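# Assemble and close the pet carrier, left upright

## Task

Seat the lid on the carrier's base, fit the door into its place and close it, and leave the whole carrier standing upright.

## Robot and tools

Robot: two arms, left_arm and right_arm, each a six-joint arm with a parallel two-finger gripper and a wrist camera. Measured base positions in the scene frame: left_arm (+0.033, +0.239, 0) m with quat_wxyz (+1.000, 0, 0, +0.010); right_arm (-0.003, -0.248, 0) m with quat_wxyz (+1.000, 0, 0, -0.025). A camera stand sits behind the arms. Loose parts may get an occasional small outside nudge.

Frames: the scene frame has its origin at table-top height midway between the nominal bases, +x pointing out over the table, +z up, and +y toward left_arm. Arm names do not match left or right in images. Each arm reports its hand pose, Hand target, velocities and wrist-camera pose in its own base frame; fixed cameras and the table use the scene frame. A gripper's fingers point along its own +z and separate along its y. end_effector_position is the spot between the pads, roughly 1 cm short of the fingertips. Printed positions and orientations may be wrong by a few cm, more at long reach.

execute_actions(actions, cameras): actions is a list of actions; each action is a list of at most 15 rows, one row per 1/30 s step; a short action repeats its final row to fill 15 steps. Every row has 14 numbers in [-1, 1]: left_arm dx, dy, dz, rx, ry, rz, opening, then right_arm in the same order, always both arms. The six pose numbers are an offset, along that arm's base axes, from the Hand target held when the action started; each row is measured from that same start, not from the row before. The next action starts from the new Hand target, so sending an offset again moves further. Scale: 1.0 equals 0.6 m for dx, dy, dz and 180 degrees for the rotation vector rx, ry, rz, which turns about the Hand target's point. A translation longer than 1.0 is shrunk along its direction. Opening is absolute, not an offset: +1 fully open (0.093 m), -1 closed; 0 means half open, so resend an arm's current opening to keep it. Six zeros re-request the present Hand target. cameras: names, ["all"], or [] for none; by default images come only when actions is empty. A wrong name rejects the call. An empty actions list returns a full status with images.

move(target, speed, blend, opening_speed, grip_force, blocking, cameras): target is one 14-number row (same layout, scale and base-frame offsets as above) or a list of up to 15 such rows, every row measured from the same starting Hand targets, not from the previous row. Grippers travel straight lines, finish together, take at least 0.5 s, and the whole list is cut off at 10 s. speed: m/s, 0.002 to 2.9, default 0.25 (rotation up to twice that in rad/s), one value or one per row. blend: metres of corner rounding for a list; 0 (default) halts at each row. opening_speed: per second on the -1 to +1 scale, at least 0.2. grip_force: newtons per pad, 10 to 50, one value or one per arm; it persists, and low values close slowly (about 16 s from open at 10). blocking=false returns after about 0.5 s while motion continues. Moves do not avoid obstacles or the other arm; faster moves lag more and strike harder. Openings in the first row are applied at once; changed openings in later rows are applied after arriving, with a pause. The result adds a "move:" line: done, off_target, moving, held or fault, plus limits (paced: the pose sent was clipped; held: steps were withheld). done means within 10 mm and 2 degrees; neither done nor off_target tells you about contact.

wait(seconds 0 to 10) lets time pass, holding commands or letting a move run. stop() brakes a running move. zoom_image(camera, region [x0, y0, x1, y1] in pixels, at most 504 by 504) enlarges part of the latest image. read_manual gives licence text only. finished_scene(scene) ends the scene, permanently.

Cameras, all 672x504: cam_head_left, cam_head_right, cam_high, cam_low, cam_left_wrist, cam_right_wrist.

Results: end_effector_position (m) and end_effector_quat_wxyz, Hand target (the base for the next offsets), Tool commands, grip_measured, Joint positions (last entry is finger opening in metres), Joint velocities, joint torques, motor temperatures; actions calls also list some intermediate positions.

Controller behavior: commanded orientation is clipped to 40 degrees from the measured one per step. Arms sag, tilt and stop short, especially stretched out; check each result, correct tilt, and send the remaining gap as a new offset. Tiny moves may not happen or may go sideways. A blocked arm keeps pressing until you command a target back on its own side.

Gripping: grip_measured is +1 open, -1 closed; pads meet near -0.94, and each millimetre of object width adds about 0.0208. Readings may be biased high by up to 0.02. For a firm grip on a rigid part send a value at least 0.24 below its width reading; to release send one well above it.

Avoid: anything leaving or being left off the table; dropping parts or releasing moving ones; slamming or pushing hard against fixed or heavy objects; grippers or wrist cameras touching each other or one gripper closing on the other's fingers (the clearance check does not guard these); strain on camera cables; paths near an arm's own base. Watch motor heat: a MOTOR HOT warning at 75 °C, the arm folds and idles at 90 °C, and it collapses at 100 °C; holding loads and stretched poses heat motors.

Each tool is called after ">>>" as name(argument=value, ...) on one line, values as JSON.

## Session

>>> execute_actions(actions=[])

Scene clock: 0.00 s.
left_arm: end_effector_position=(+0.3976, -0.0585, +0.1717) grip_measured=+1.000 end_effector_quat_wxyz=(+0.612, -0.079, +0.785, +0.050) | right_arm: end_effector_position=(+0.3050, +0.1261, +0.2989) grip_measured=+1.000 end_effector_quat_wxyz=(+0.619, +0.018, +0.785, +0.004)
Joint positions: left_arm=[-0.356 1.385 0.563 0.535 -0.519 -0.165 0.093] | right_arm=[0.739 0.969 0.851 -0.202 0.73 0.247 0.093]
Joint velocities: within noise
Joint torques (N m): no reading
Motor temperatures (°C): left_arm=[28 36 35 28 29 27 25] | right_arm=[27 45 42 27 24 27 25]
Heat: left arm: 36 °C; right arm: 45 °C.
Hand target: left_arm +0.3998, -0.0593, +0.1811; +0.621, -0.083, +0.778, +0.046 | right_arm +0.3046, +0.1259, +0.3000; +0.618, +0.017, +0.786, +0.004
Tool commands: left_gripper/opening=+1.0 right_gripper/opening=+1.0

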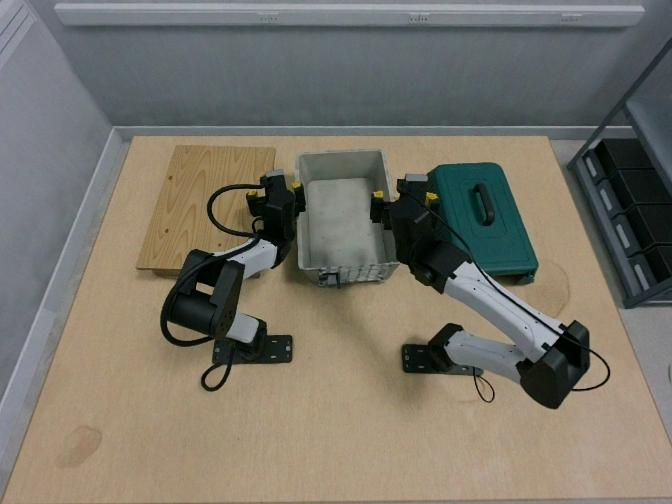

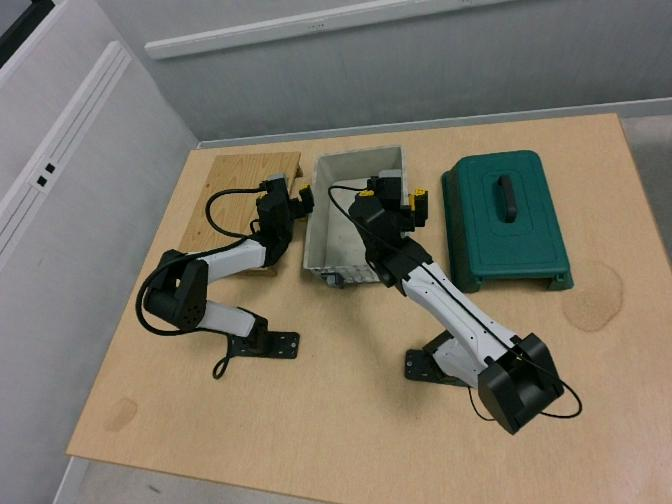

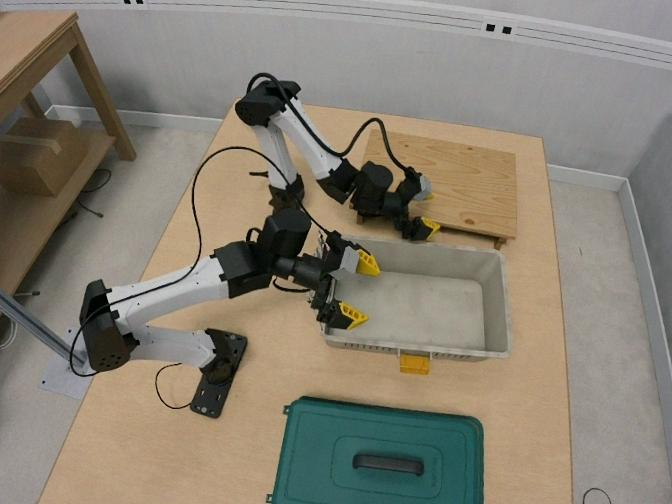

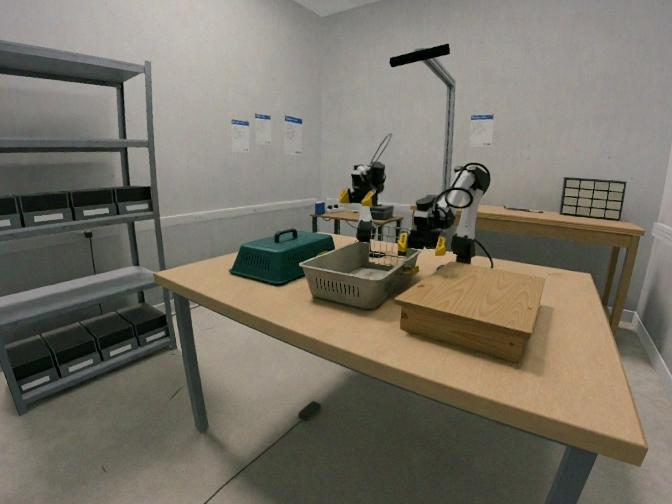

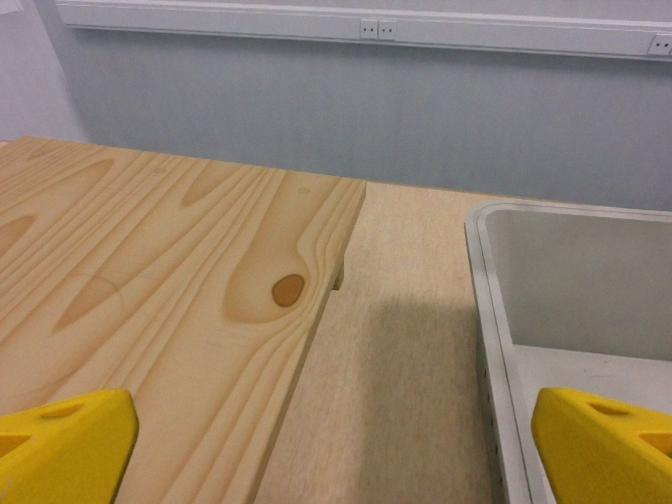

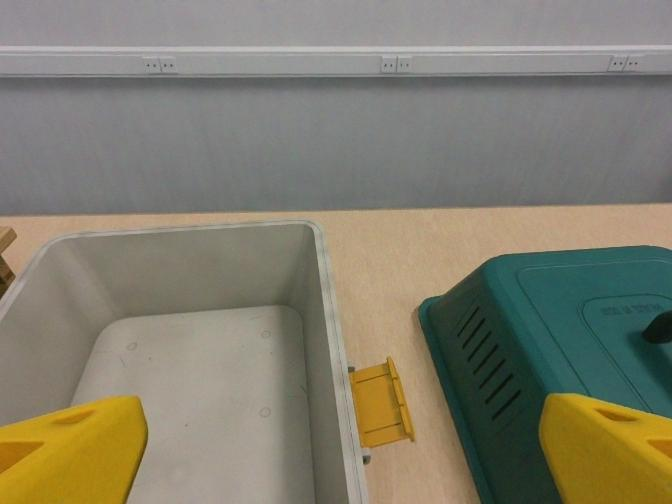

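>>> move(target=[[-0.05,0,0.2,0,0,0,1,-0.141,-0.377,0.1,0,0.124,0,0],[-0.466,-0.035,0.22,0.0038,0.067,-0.0605,-0.3,-0.141,-0.377,0.05,0,0.124,0,0],[-0.516,-0.318,-0.052,0.0038,0.067,-0.0605,-0.3,-0.141,-0.377,0.05,0,0.124,0,0]], speed=0.22, blend=[0.04,0.04,0], cameras=["all"])

>>> zoom_image(camera="cam_head_left", region=[270, 140, 430, 300])

>>> zoom_image(camera="cam_head_left", region=[410, 140, 570, 300])

Scene clock: 33.57 s.
left_arm: end_effector_position=(+0.0880, -0.2420, +0.1428) grip_measured=-0.299 end_effector_quat_wxyz=(+0.528, +0.014, +0.849, +0.015) | right_arm: end_effector_position=(+0.2211, -0.1010, +0.3309) grip_measured=+0.002 end_effector_quat_wxyz=(+0.451, +0.020, +0.892, +0.000)
Joint positions: left_arm=[-1.824 1.692 1.075 -1.441 -1.047 -2.076 0.031] | right_arm=[-0.853 0.999 1.395 -1.225 -0.637 -0.554 0.045]
Joint torques (N m): left_arm=[0.65 -5.38 8.75 -0.6 -0.9 -0.1] | right_arm=[-0.49 -2.17 4.96 1.42 -0.38 -0.19]
Motor temperatures (°C): left_arm=[28 37 39 32 29 27 25] | right_arm=[27 44 48 31 24 27 25]
Heat: left arm: 39 °C; right arm: 48 °C.
Hand target: left_arm +0.0903, -0.2501, +0.1499; +0.538, +0.000, +0.843, +0.000 | right_arm +0.2200, -0.1003, +0.3299; +0.454, +0.018, +0.891, +0.001
Off the commanded pose: left_arm 0.011 m, 3 deg | right_arm 0.002 m, 0 deg.
joint sent to its limit (left arm) — joint 6 (wrist roll), lower limit. The joint targets still meet the commanded pose.
move: off_target (left_arm); blend cut to 0 m at target 2; target 2's new opening was sent with left_arm's hand 0.005 m and 26 deg from that target

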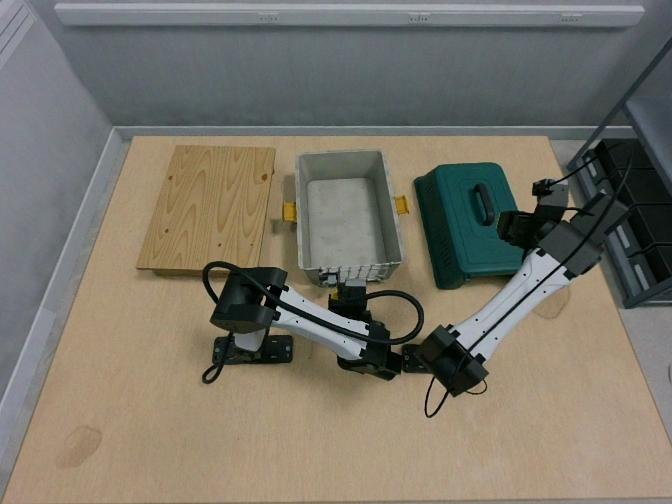

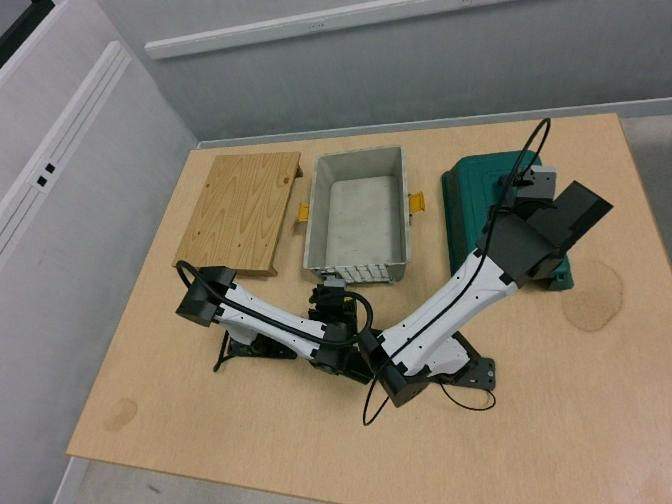

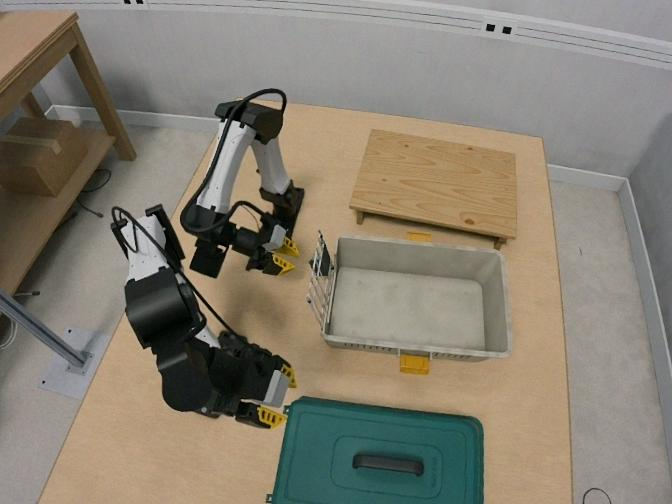

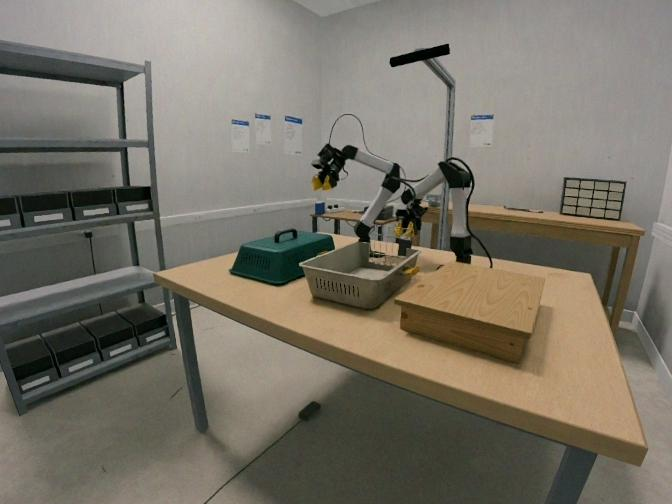

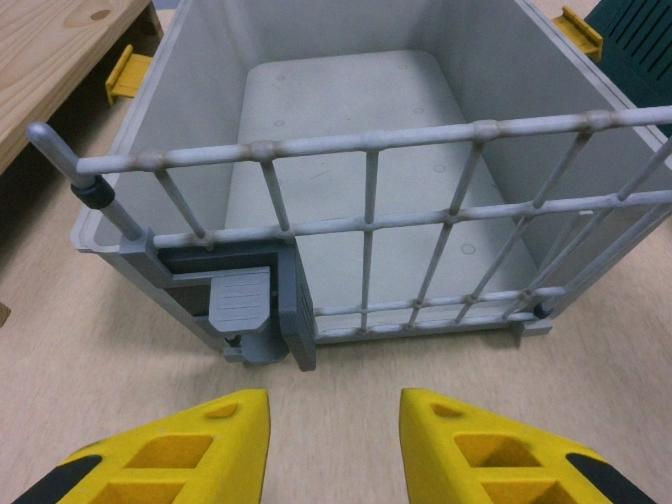

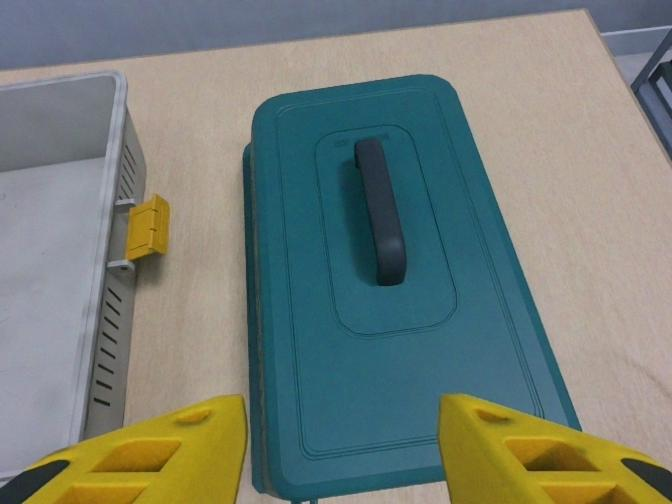

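Scaled by 3.150 from the camera's 672x504 image, which has a finer 960x720 frame.

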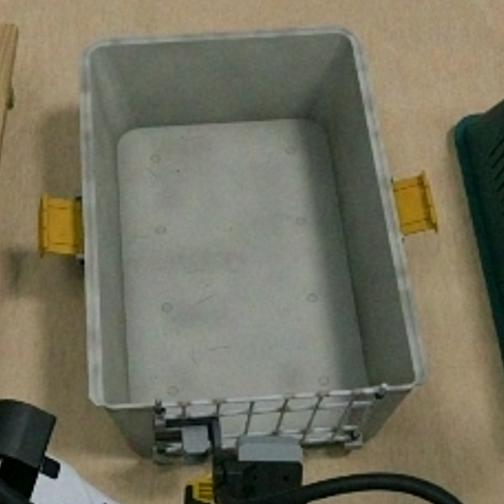

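Scaled by 3.150 from the camera's 672x504 image, which has a finer 960x720 frame.

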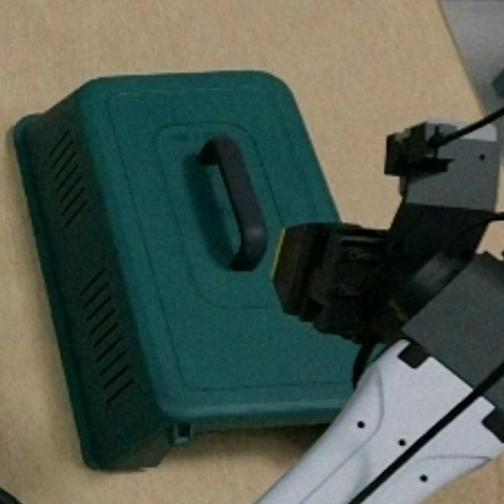

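>>> move(target=[[0.06,-0.010,-0.058,0,-0.1,0.01,-0.3,0,0,0,0,0,0,0],[0.1,-0.010,-0.066,0,-0.1,0.01,-0.3,0,0,0,0,0,0,0]], speed=[0.1,0.05], cameras=["cam_left_wrist","cam_high"])

Scene clock: 57.27 s.
left_arm: end_effector_position=(+0.1457, -0.2536, +0.1094) grip_measured=-0.299 end_effector_quat_wxyz=(+0.651, +0.004, +0.759, +0.009) | right_arm: end_effector_position=(+0.2211, -0.1010, +0.3309) grip_measured=+0.002 end_effector_quat_wxyz=(+0.451, +0.020, +0.892, +0.000)
Joint positions: left_arm=[-1.652 1.887 0.933 -1.139 -1.394 -2.08 0.031] | right_arm=[-0.853 0.999 1.395 -1.225 -0.637 -0.554 0.045]
Joint torques (N m): left_arm=[1.57 -5.57 5.46 -0.31 -0.89 -0.02] | right_arm=[-0.49 -2.14 4.96 1.42 -0.38 -0.2]
Heat: left arm: 40 °C; right arm: 47 °C.
Hand target: left_arm +0.1503, -0.2560, +0.1103; +0.663, -0.013, +0.748, +0.008 | right_arm +0.2200, -0.1003, +0.3299; +0.454, +0.018, +0.891, +0.001
Off the commanded pose: left_arm 0.005 m, 3 deg | right_arm 0.002 m, 0 deg.
joint sent to its limit (left arm) — joint 6 (wrist roll), lower limit. The joint targets still meet the commanded pose.
move: off_target (left_arm)
Images, in order (width x height): cam_high 672x504, cam_left_wrist 672x504.

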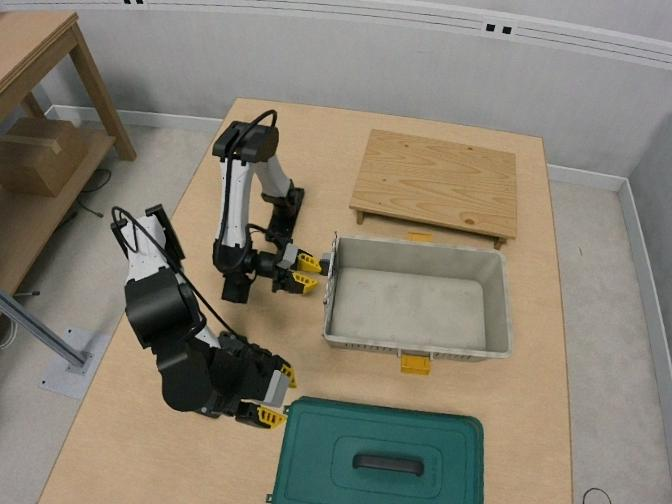

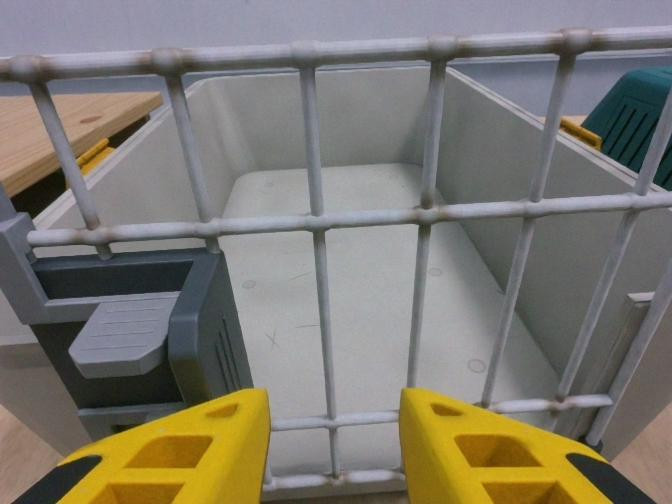

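>>> move(target=[[0.035,0.0,-0.01,0,0,0,-0.3,0,0,0,0,0,0,0],[0.035,0.0,-0.01,0,0,0,-1,0,0,0,0,0,0,0]], speed=0.05, opening_speed=0.4, cameras=["cam_left_wrist","cam_high"])

>>> zoom_image(camera="cam_left_wrist", region=[220, 340, 460, 504])

Scene clock: 69.97 s.
left_arm: end_effector_position=(+0.1678, -0.2583, +0.0968) grip_measured=-0.981 end_effector_quat_wxyz=(+0.660, -0.002, +0.751, +0.015) | right_arm: end_effector_position=(+0.2211, -0.1010, +0.3309) grip_measured=+0.002 end_effector_quat_wxyz=(+0.451, +0.020, +0.892, +0.000)
Joint positions: left_arm=[-1.567 1.854 0.844 -0.73 -1.44 -1.723 0] | right_arm=[-0.853 0.999 1.395 -1.225 -0.637 -0.554 0.045]
Joint torques (N m): left_arm=[1.02 -9.28 4.45 0.26 -0.81 0.21] | right_arm=[-0.49 -2.17 4.96 1.42 -0.38 -0.2]
Heat: left arm: 39 °C; right arm: 47 °C.
Hand target: left_arm +0.1713, -0.2560, +0.1043; +0.663, -0.013, +0.748, +0.008 | right_arm +0.2200, -0.1003, +0.3299; +0.454, +0.018, +0.891, +0.001
Off the commanded pose: left_arm 0.009 m, 1 deg | right_arm 0.002 m, 0 deg.
move: done
Images, in order (width x height): cam_high 672x504, cam_left_wrist 672x504.

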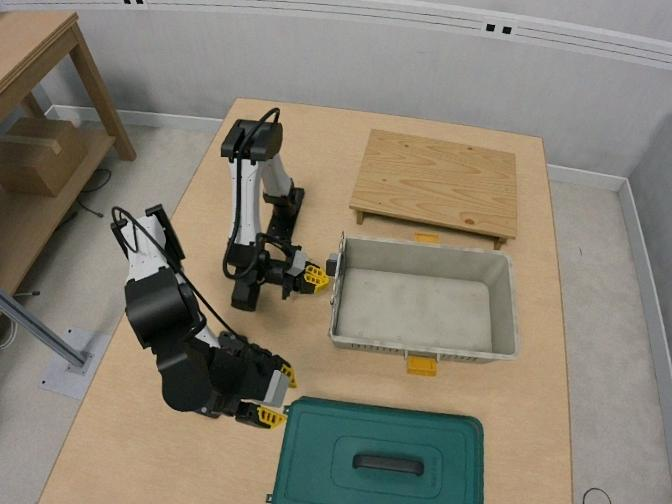

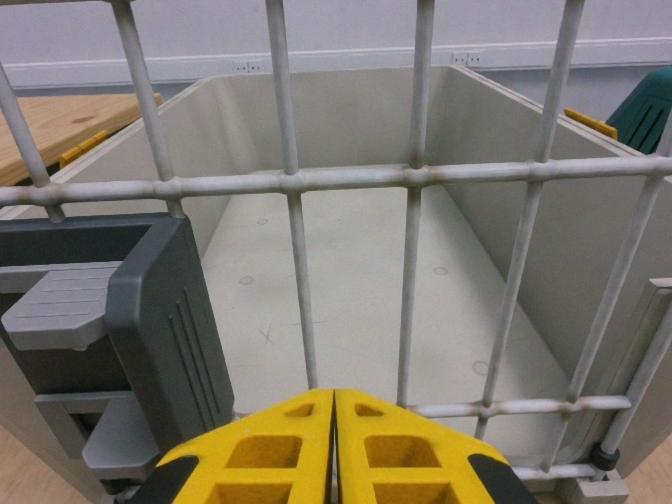

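Scaled by 2.100 from the camera's 672x504 image, which has a finer 960x720 frame.

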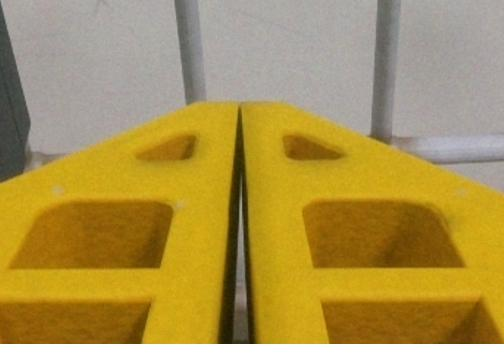

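>>> move(target=[[-0.05,0.0,0.0,0,0,0,-1,0,0,0,0,0,0,0],[-0.05,0.013,0.0,0,0,0,-0.3,0,0,0,0,0,0,0]], speed=0.08, cameras=["cam_left_wrist","cam_high","cam_head_left"])

>>> zoom_image(camera="cam_head_left", region=[270, 140, 430, 300])

>>> zoom_image(camera="cam_high", region=[290, 220, 390, 370])

Scene clock: 91.80 s.
left_arm: end_effector_position=(+0.1435, -0.2504, +0.1012) grip_measured=-0.301 end_effector_quat_wxyz=(+0.650, +0.003, +0.760, -0.001) | right_arm: end_effector_position=(+0.2211, -0.1010, +0.3309) grip_measured=+0.002 end_effector_quat_wxyz=(+0.451, +0.020, +0.892, +0.000)
Joint positions: left_arm=[-1.662 1.888 0.895 -1.083 -1.394 -2.081 0.031] | right_arm=[-0.853 0.999 1.395 -1.225 -0.637 -0.554 0.045]
Joint torques (N m): left_arm=[-1.02 -7.9 3.69 -0.6 -0.65 0] | right_arm=[-0.49 -2.17 4.94 1.42 -0.38 -0.2]
Heat: left arm: 41 °C; right arm: 46 °C.
Hand target: left_arm +0.1413, -0.2482, +0.1043; +0.663, -0.013, +0.748, +0.008 | right_arm +0.2200, -0.1003, +0.3299; +0.454, +0.018, +0.891, +0.001
Off the commanded pose: left_arm 0.004 m, 3 deg | right_arm 0.002 m, 0 deg.
joint sent to its limit (left arm) — joint 6 (wrist roll), lower limit. The joint targets are off in orientation, not in position.
move: off_target (left_arm); target 2's new opening was sent with left_arm's hand 0.004 m and 3 deg from that target
Images, in order (width x height): cam_head_left 672x504, cam_high 672x504, cam_left_wrist 672x504.

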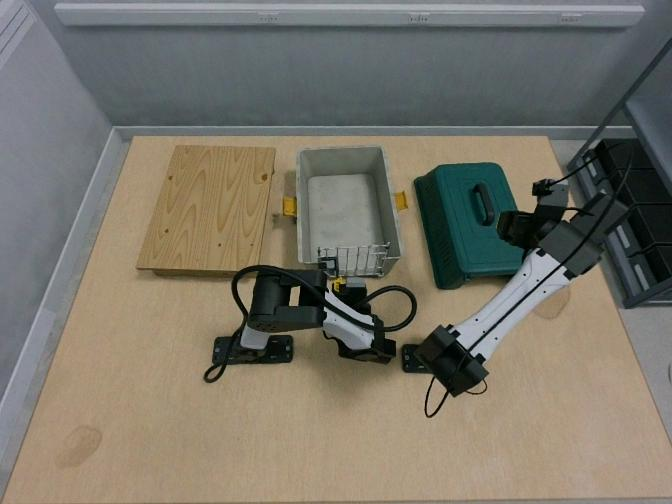

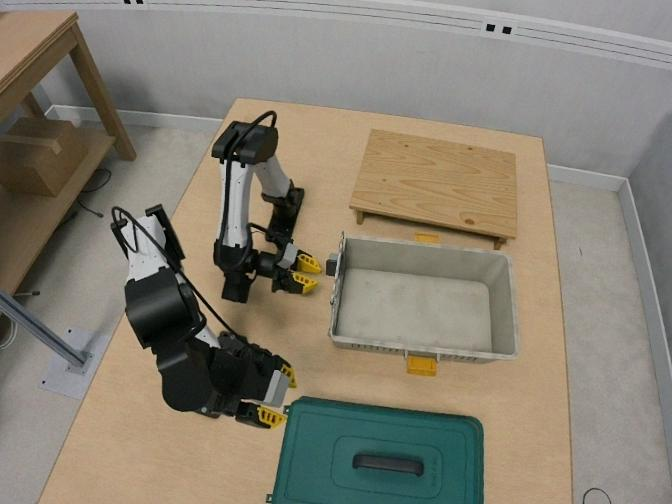

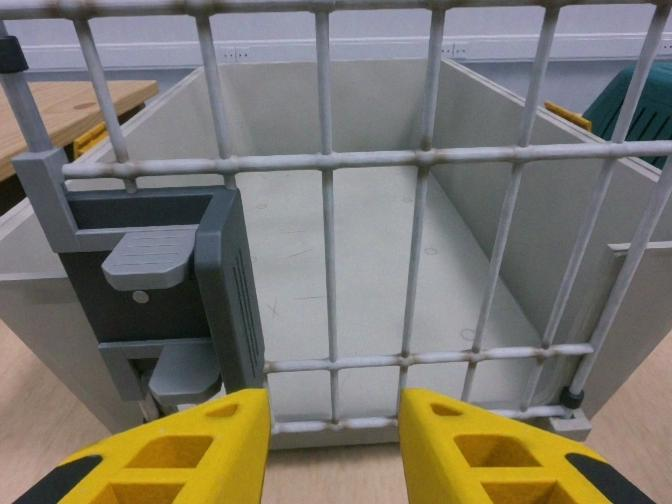

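Scaled by 3.150 from the camera's 672x504 image, which has a finer 960x720 frame.

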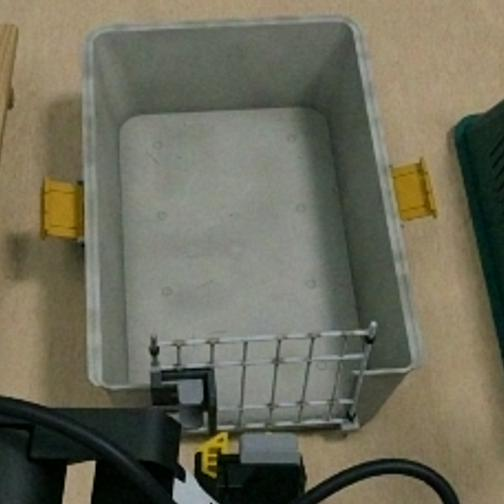

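Scaled by 3.360 from the camera's 672x504 image, which has a finer 960x720 frame.

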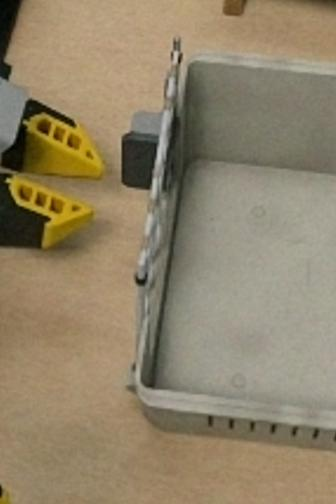

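>>> move(target=[[0.062,-0.002,0.0,0,0,-0.005,-0.3,0,0,0,0,0,0,0],[0.062,-0.002,0.0,0,0,-0.005,-1,0,0,0,0,0,0,0]], speed=0.05, opening_speed=0.4, cameras=["cam_left_wrist","cam_high","cam_head_left"])

>>> zoom_image(camera="cam_left_wrist", region=[220, 340, 460, 504])

>>> zoom_image(camera="cam_high", region=[290, 220, 390, 370])

>>> zoom_image(camera="cam_head_left", region=[270, 140, 430, 300])

Scene clock: 111.10 s.
left_arm: end_effector_position=(+0.1752, -0.2524, +0.0956) grip_measured=-0.981 end_effector_quat_wxyz=(+0.656, +0.003, +0.755, +0.006) | right_arm: end_effector_position=(+0.2211, -0.1010, +0.3309) grip_measured=+0.002 end_effector_quat_wxyz=(+0.451, +0.020, +0.892, +0.000)
Joint positions: left_arm=[-1.537 1.739 0.692 -0.325 -1.428 -1.356 0] | right_arm=[-0.853 0.999 1.395 -1.225 -0.637 -0.554 0.045]
Joint torques (N m): left_arm=[0.87 -8.44 4.82 0.85 -0.92 0.26] | right_arm=[-0.49 -2.14 4.93 1.42 -0.38 -0.2]
Motor temperatures (°C): left_arm=[28 42 37 29 29 27 25] | right_arm=[27 41 46 33 24 27 25]
Heat: left arm: 42 °C; right arm: 46 °C.
Hand target: left_arm +0.1784, -0.2494, +0.1043; +0.663, -0.007, +0.748, +0.003 | right_arm +0.2200, -0.1003, +0.3299; +0.454, +0.018, +0.891, +0.001
Off the commanded pose: left_arm 0.010 m, 2 deg | right_arm 0.002 m, 0 deg.
move: done
Images, in order (width x height): cam_head_left 672x504, cam_high 672x504, cam_left_wrist 672x504.

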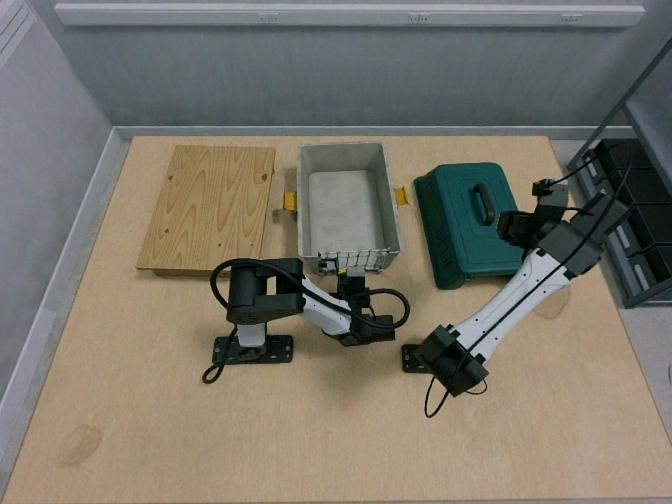

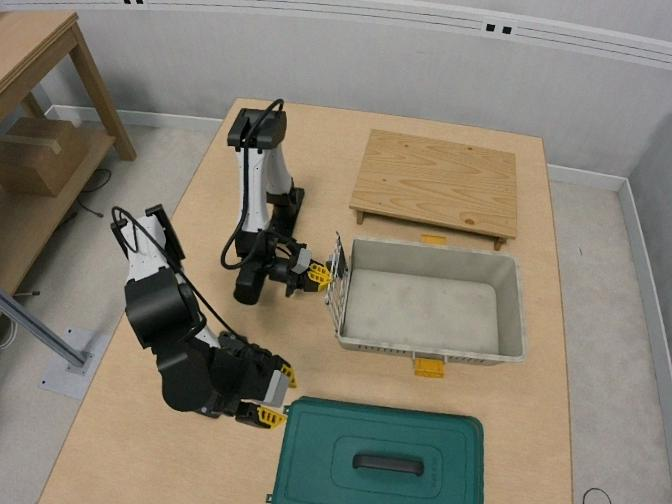

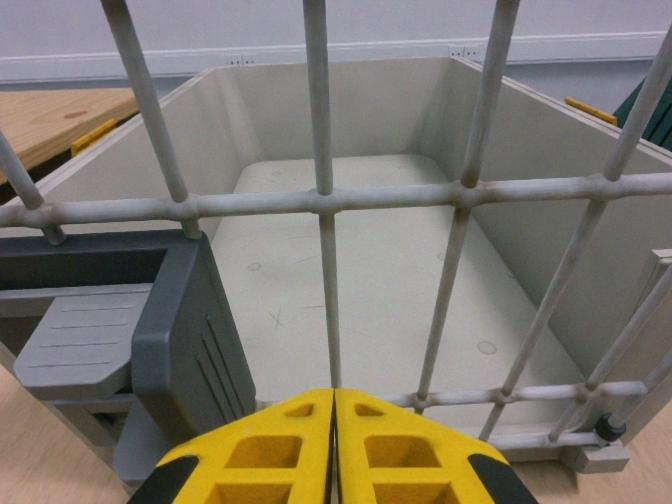

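Scaled by 2.100 from the camera's 672x504 image, which has a finer 960x720 frame.

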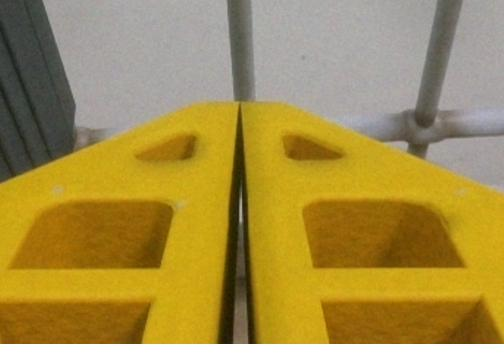

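Scaled by 3.360 from the camera's 672x504 image, which has a finer 960x720 frame.

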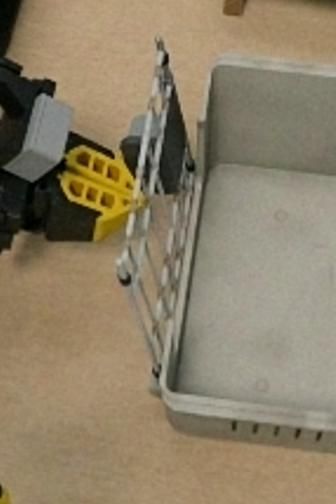

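Scaled by 3.150 from the camera's 672x504 image, which has a finer 960x720 frame.

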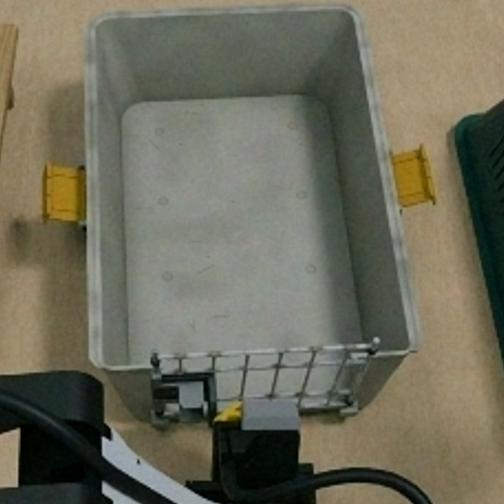

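>>> move(target=[[-0.07,0.0,0.01,0,0,0,-1,0,0,0,0,0,0,0],[-0.07,-0.047,0.01,0,0,0,-0.35,0,0,0,0,0,0,0]], speed=0.08, cameras=["cam_left_wrist","cam_high"])

Scene clock: 128.87 s.
left_arm: end_effector_position=(+0.1352, -0.2735, +0.1071) grip_measured=-0.351 end_effector_quat_wxyz=(+0.650, +0.012, +0.760, -0.007) | right_arm: end_effector_position=(+0.2211, -0.1010, +0.3309) grip_measured=+0.002 end_effector_quat_wxyz=(+0.451, +0.020, +0.892, +0.000)
Joint positions: left_arm=[-1.686 1.933 0.994 -1.139 -1.392 -2.081 0.028] | right_arm=[-0.853 0.999 1.395 -1.225 -0.637 -0.554 0.045]
Joint torques (N m): left_arm=[0.5 -6.19 7.3 -0.67 -0.74 -0.01] | right_arm=[-0.49 -2.17 4.94 1.42 -0.38 -0.19]
Heat: left arm: 41 °C; right arm: 46 °C.
Hand target: left_arm +0.1365, -0.2777, +0.1103; +0.663, -0.007, +0.748, +0.003 | right_arm +0.2200, -0.1003, +0.3299; +0.454, +0.018, +0.891, +0.001
Off the commanded pose: left_arm 0.005 m, 3 deg | right_arm 0.002 m, 0 deg.
joint sent to its limit (left arm) — joint 6 (wrist roll), lower limit. The joint targets are off in orientation, not in position.
move: off_target (left_arm); target 2's new opening was sent with left_arm's hand 0.005 m and 3 deg from that target
Images, in order (width x height): cam_high 672x504, cam_left_wrist 672x504.

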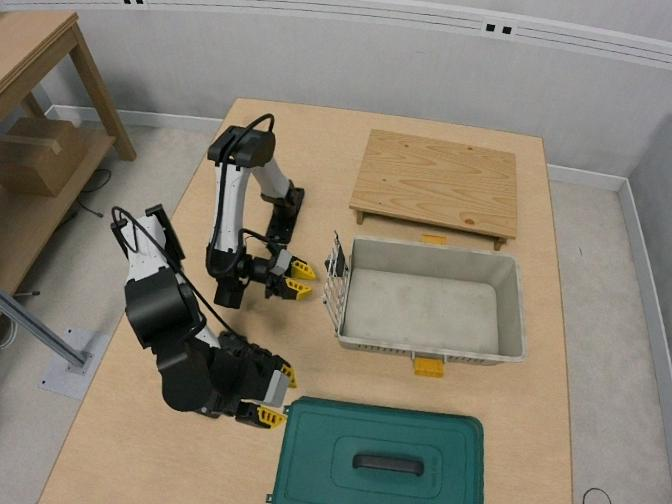

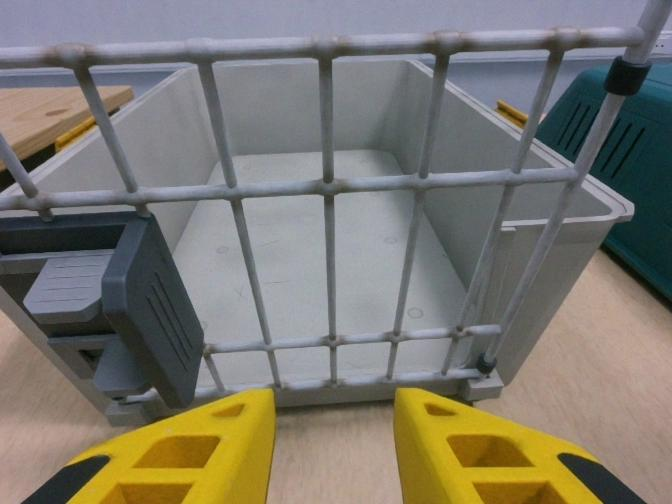

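>>> move(target=[[0.075,-0.001,0.008,0,0,0.002,-0.35,0,0,0,0,0,0,0]], speed=0.05, cameras=["cam_left_wrist","cam_high"])

>>> zoom_image(camera="cam_high", region=[290, 220, 390, 370])

Scene clock: 139.47 s.
left_arm: end_effector_position=(+0.1784, -0.2805, +0.1042) grip_measured=-0.351 end_effector_quat_wxyz=(+0.653, -0.002, +0.757, +0.015) | right_arm: end_effector_position=(+0.2211, -0.1010, +0.3309) grip_measured=+0.002 end_effector_quat_wxyz=(+0.451, +0.020, +0.892, +0.000)
Joint positions: left_arm=[-1.529 1.83 0.869 -0.503 -1.424 -1.443 0.028] | right_arm=[-0.853 0.999 1.395 -1.225 -0.637 -0.554 0.045]
Joint torques (N m): left_arm=[0.59 -9.68 5.05 0.73 -1 0.22] | right_arm=[-0.5 -2.15 4.96 1.42 -0.38 -0.2]
Heat: left arm: 41 °C; right arm: 45 °C.
Hand target: left_arm +0.1815, -0.2783, +0.1151; +0.663, -0.009, +0.748, +0.005 | right_arm +0.2200, -0.1003, +0.3299; +0.454, +0.018, +0.891, +0.001
Off the commanded pose: left_arm 0.012 m, 2 deg | right_arm 0.002 m, 0 deg.
move: off_target (left_arm)
Images, in order (width x height): cam_high 672x504, cam_left_wrist 672x504.

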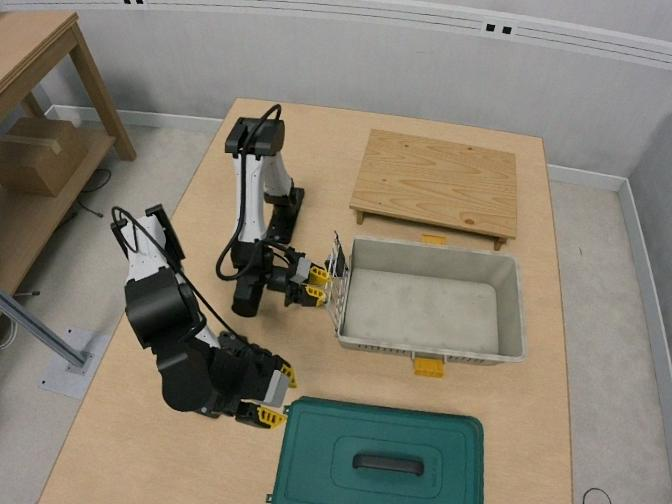

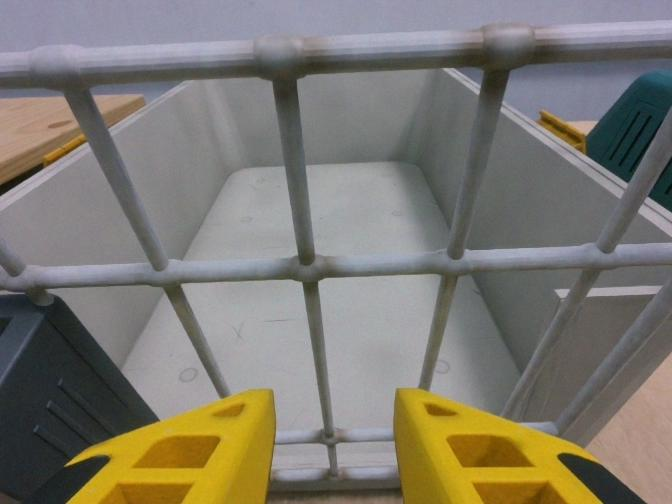

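Scaled by 3.360 from the camera's 672x504 image, which has a finer 960x720 frame.

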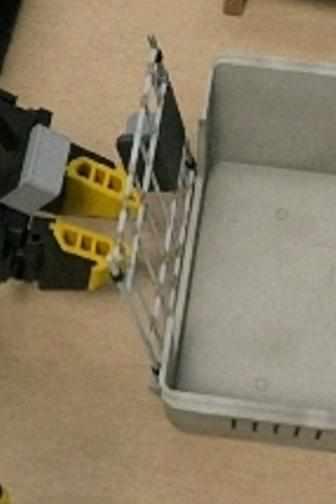

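>>> move(target=[[0.012,0.005,-0.003,0,0,0,-0.35,0,0,0,0,0,0,0],[0.012,0.005,-0.003,0,0,0,-1,0,0,0,0,0,0,0]], speed=0.05, opening_speed=0.4, cameras=["cam_left_wrist","cam_high"])

>>> zoom_image(camera="cam_left_wrist", region=[220, 340, 460, 504])

>>> zoom_image(camera="cam_high", region=[290, 220, 390, 370])

Scene clock: 155.90 s.
left_arm: end_effector_position=(+0.1857, -0.2775, +0.1041) grip_measured=-0.981 end_effector_quat_wxyz=(+0.657, +0.008, +0.753, +0.017) | right_arm: end_effector_position=(+0.2211, -0.1010, +0.3309) grip_measured=+0.002 end_effector_quat_wxyz=(+0.451, +0.020, +0.892, +0.000)
Joint positions: left_arm=[-1.503 1.774 0.76 -0.185 -1.425 -1.159 0] | right_arm=[-0.853 0.999 1.395 -1.225 -0.637 -0.554 0.045]
Joint torques (N m): left_arm=[0.73 -9.11 5.31 1.2 -0.81 0.11] | right_arm=[-0.5 -2.17 4.96 1.42 -0.38 -0.2]
Heat: left arm: 41 °C; right arm: 45 °C.
Hand target: left_arm +0.1887, -0.2753, +0.1133; +0.663, -0.009, +0.748, +0.005 | right_arm +0.2200, -0.1003, +0.3299; +0.454, +0.018, +0.891, +0.001
Off the commanded pose: left_arm 0.010 m, 3 deg | right_arm 0.002 m, 0 deg.
move: off_target (left_arm); target 2's new opening was sent with left_arm's hand 0.010 m and 3 deg from that target
Images, in order (width x height): cam_high 672x504, cam_left_wrist 672x504.

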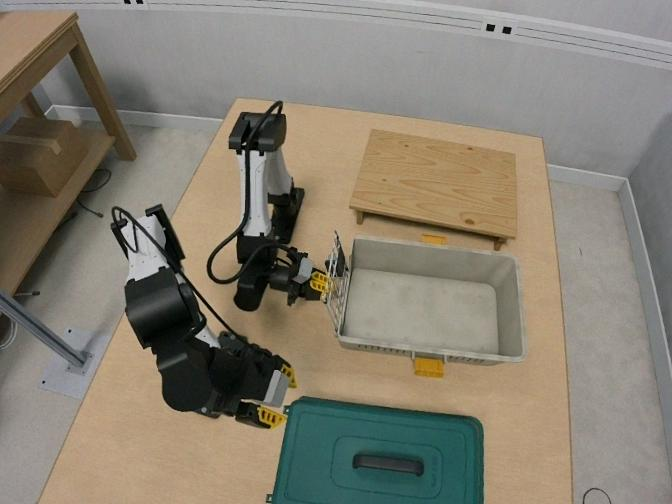

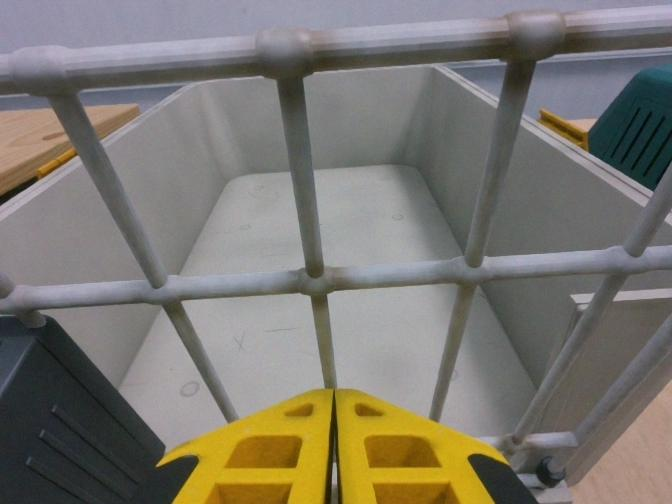

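Scaled by 2.100 from the camera's 672x504 image, which has a finer 960x720 frame.

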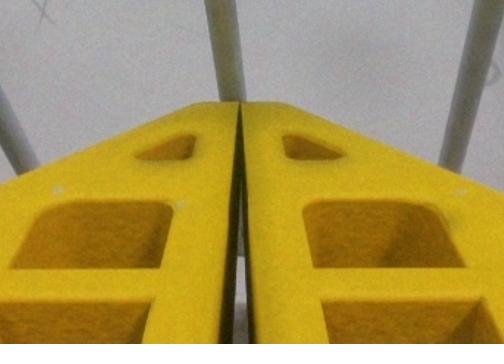

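Scaled by 3.360 from the camera's 672x504 image, which has a finer 960x720 frame.

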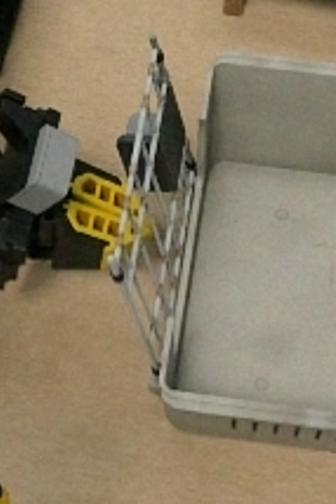

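>>> move(target=[[-0.015,0,0,0,0,0,-1,0,0,0,0,0,0,0],[-0.015,0,0,0,0,0,-0.35,0,0,0,0,0,0,0],[0.024,0.0,0,0,0,0,-0.35,0,0,0,0,0,0,0],[0.024,0.0,0,0,0,0,-1,0,0,0,0,0,0,0]], speed=0.05, opening_speed=0.4, cameras=["cam_left_wrist","cam_high"])

>>> zoom_image(camera="cam_left_wrist", region=[220, 340, 460, 504])

>>> zoom_image(camera="cam_high", region=[290, 220, 390, 370])

Scene clock: 174.50 s.
left_arm: end_effector_position=(+0.2009, -0.2789, +0.1081) grip_measured=-0.975 end_effector_quat_wxyz=(+0.662, -0.002, +0.749, +0.010) | right_arm: end_effector_position=(+0.2211, -0.1010, +0.3309) grip_measured=+0.002 end_effector_quat_wxyz=(+0.451, +0.020, +0.892, +0.000)
Joint positions: left_arm=[-1.452 1.752 0.676 0.193 -1.411 -0.864 0] | right_arm=[-0.853 0.999 1.395 -1.225 -0.637 -0.554 0.045]
Joint torques (N m): left_arm=[0.65 -8.66 4.86 1.53 -0.53 0.17] | right_arm=[-0.5 -2.15 4.96 1.42 -0.38 -0.19]
Heat: left arm: 42 °C; right arm: 45 °C.
Hand target: left_arm +0.2031, -0.2753, +0.1133; +0.663, -0.009, +0.748, +0.005 | right_arm +0.2200, -0.1003, +0.3299; +0.454, +0.018, +0.891, +0.001
Off the commanded pose: left_arm 0.007 m, 1 deg | right_arm 0.002 m, 0 deg.
move: done; target 2's new opening was sent with left_arm's hand 0.014 m and 4 deg from that target; target 4's new opening was sent with left_arm's hand 0.007 m and 3 deg from that target
Images, in order (width x height): cam_high 672x504, cam_left_wrist 672x504.

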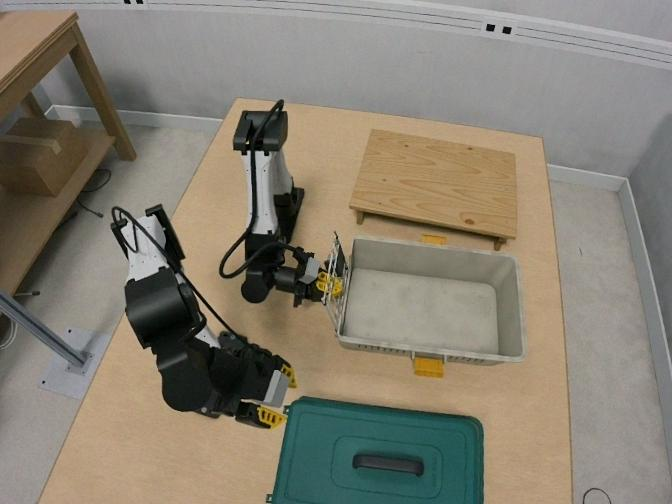

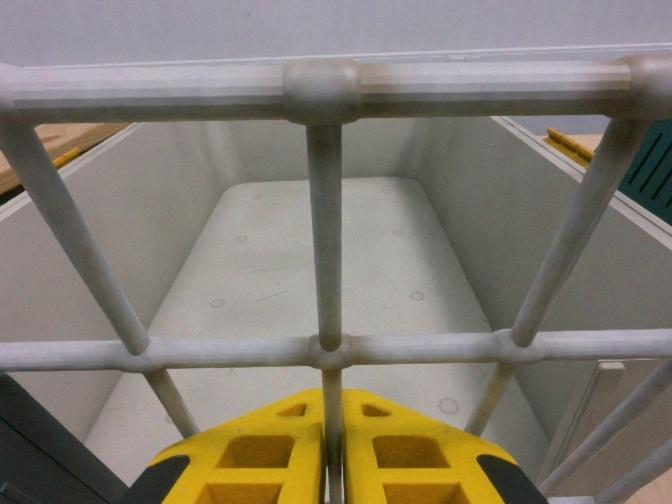

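Scaled by 2.100 from the camera's 672x504 image, which has a finer 960x720 frame.

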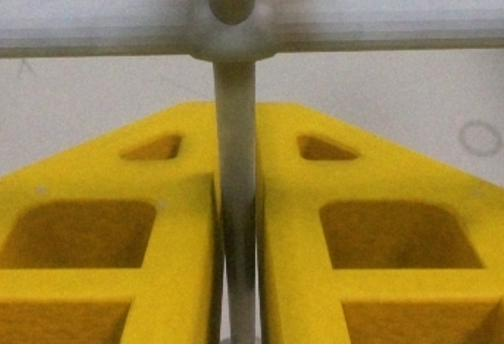

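Scaled by 3.360 from the camera's 672x504 image, which has a finer 960x720 frame.

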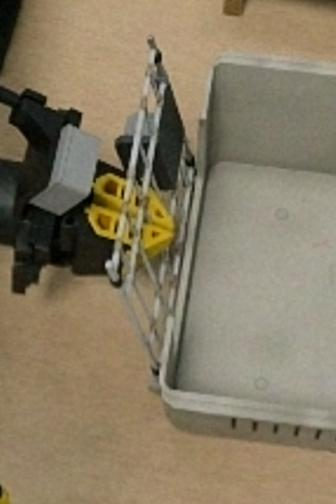

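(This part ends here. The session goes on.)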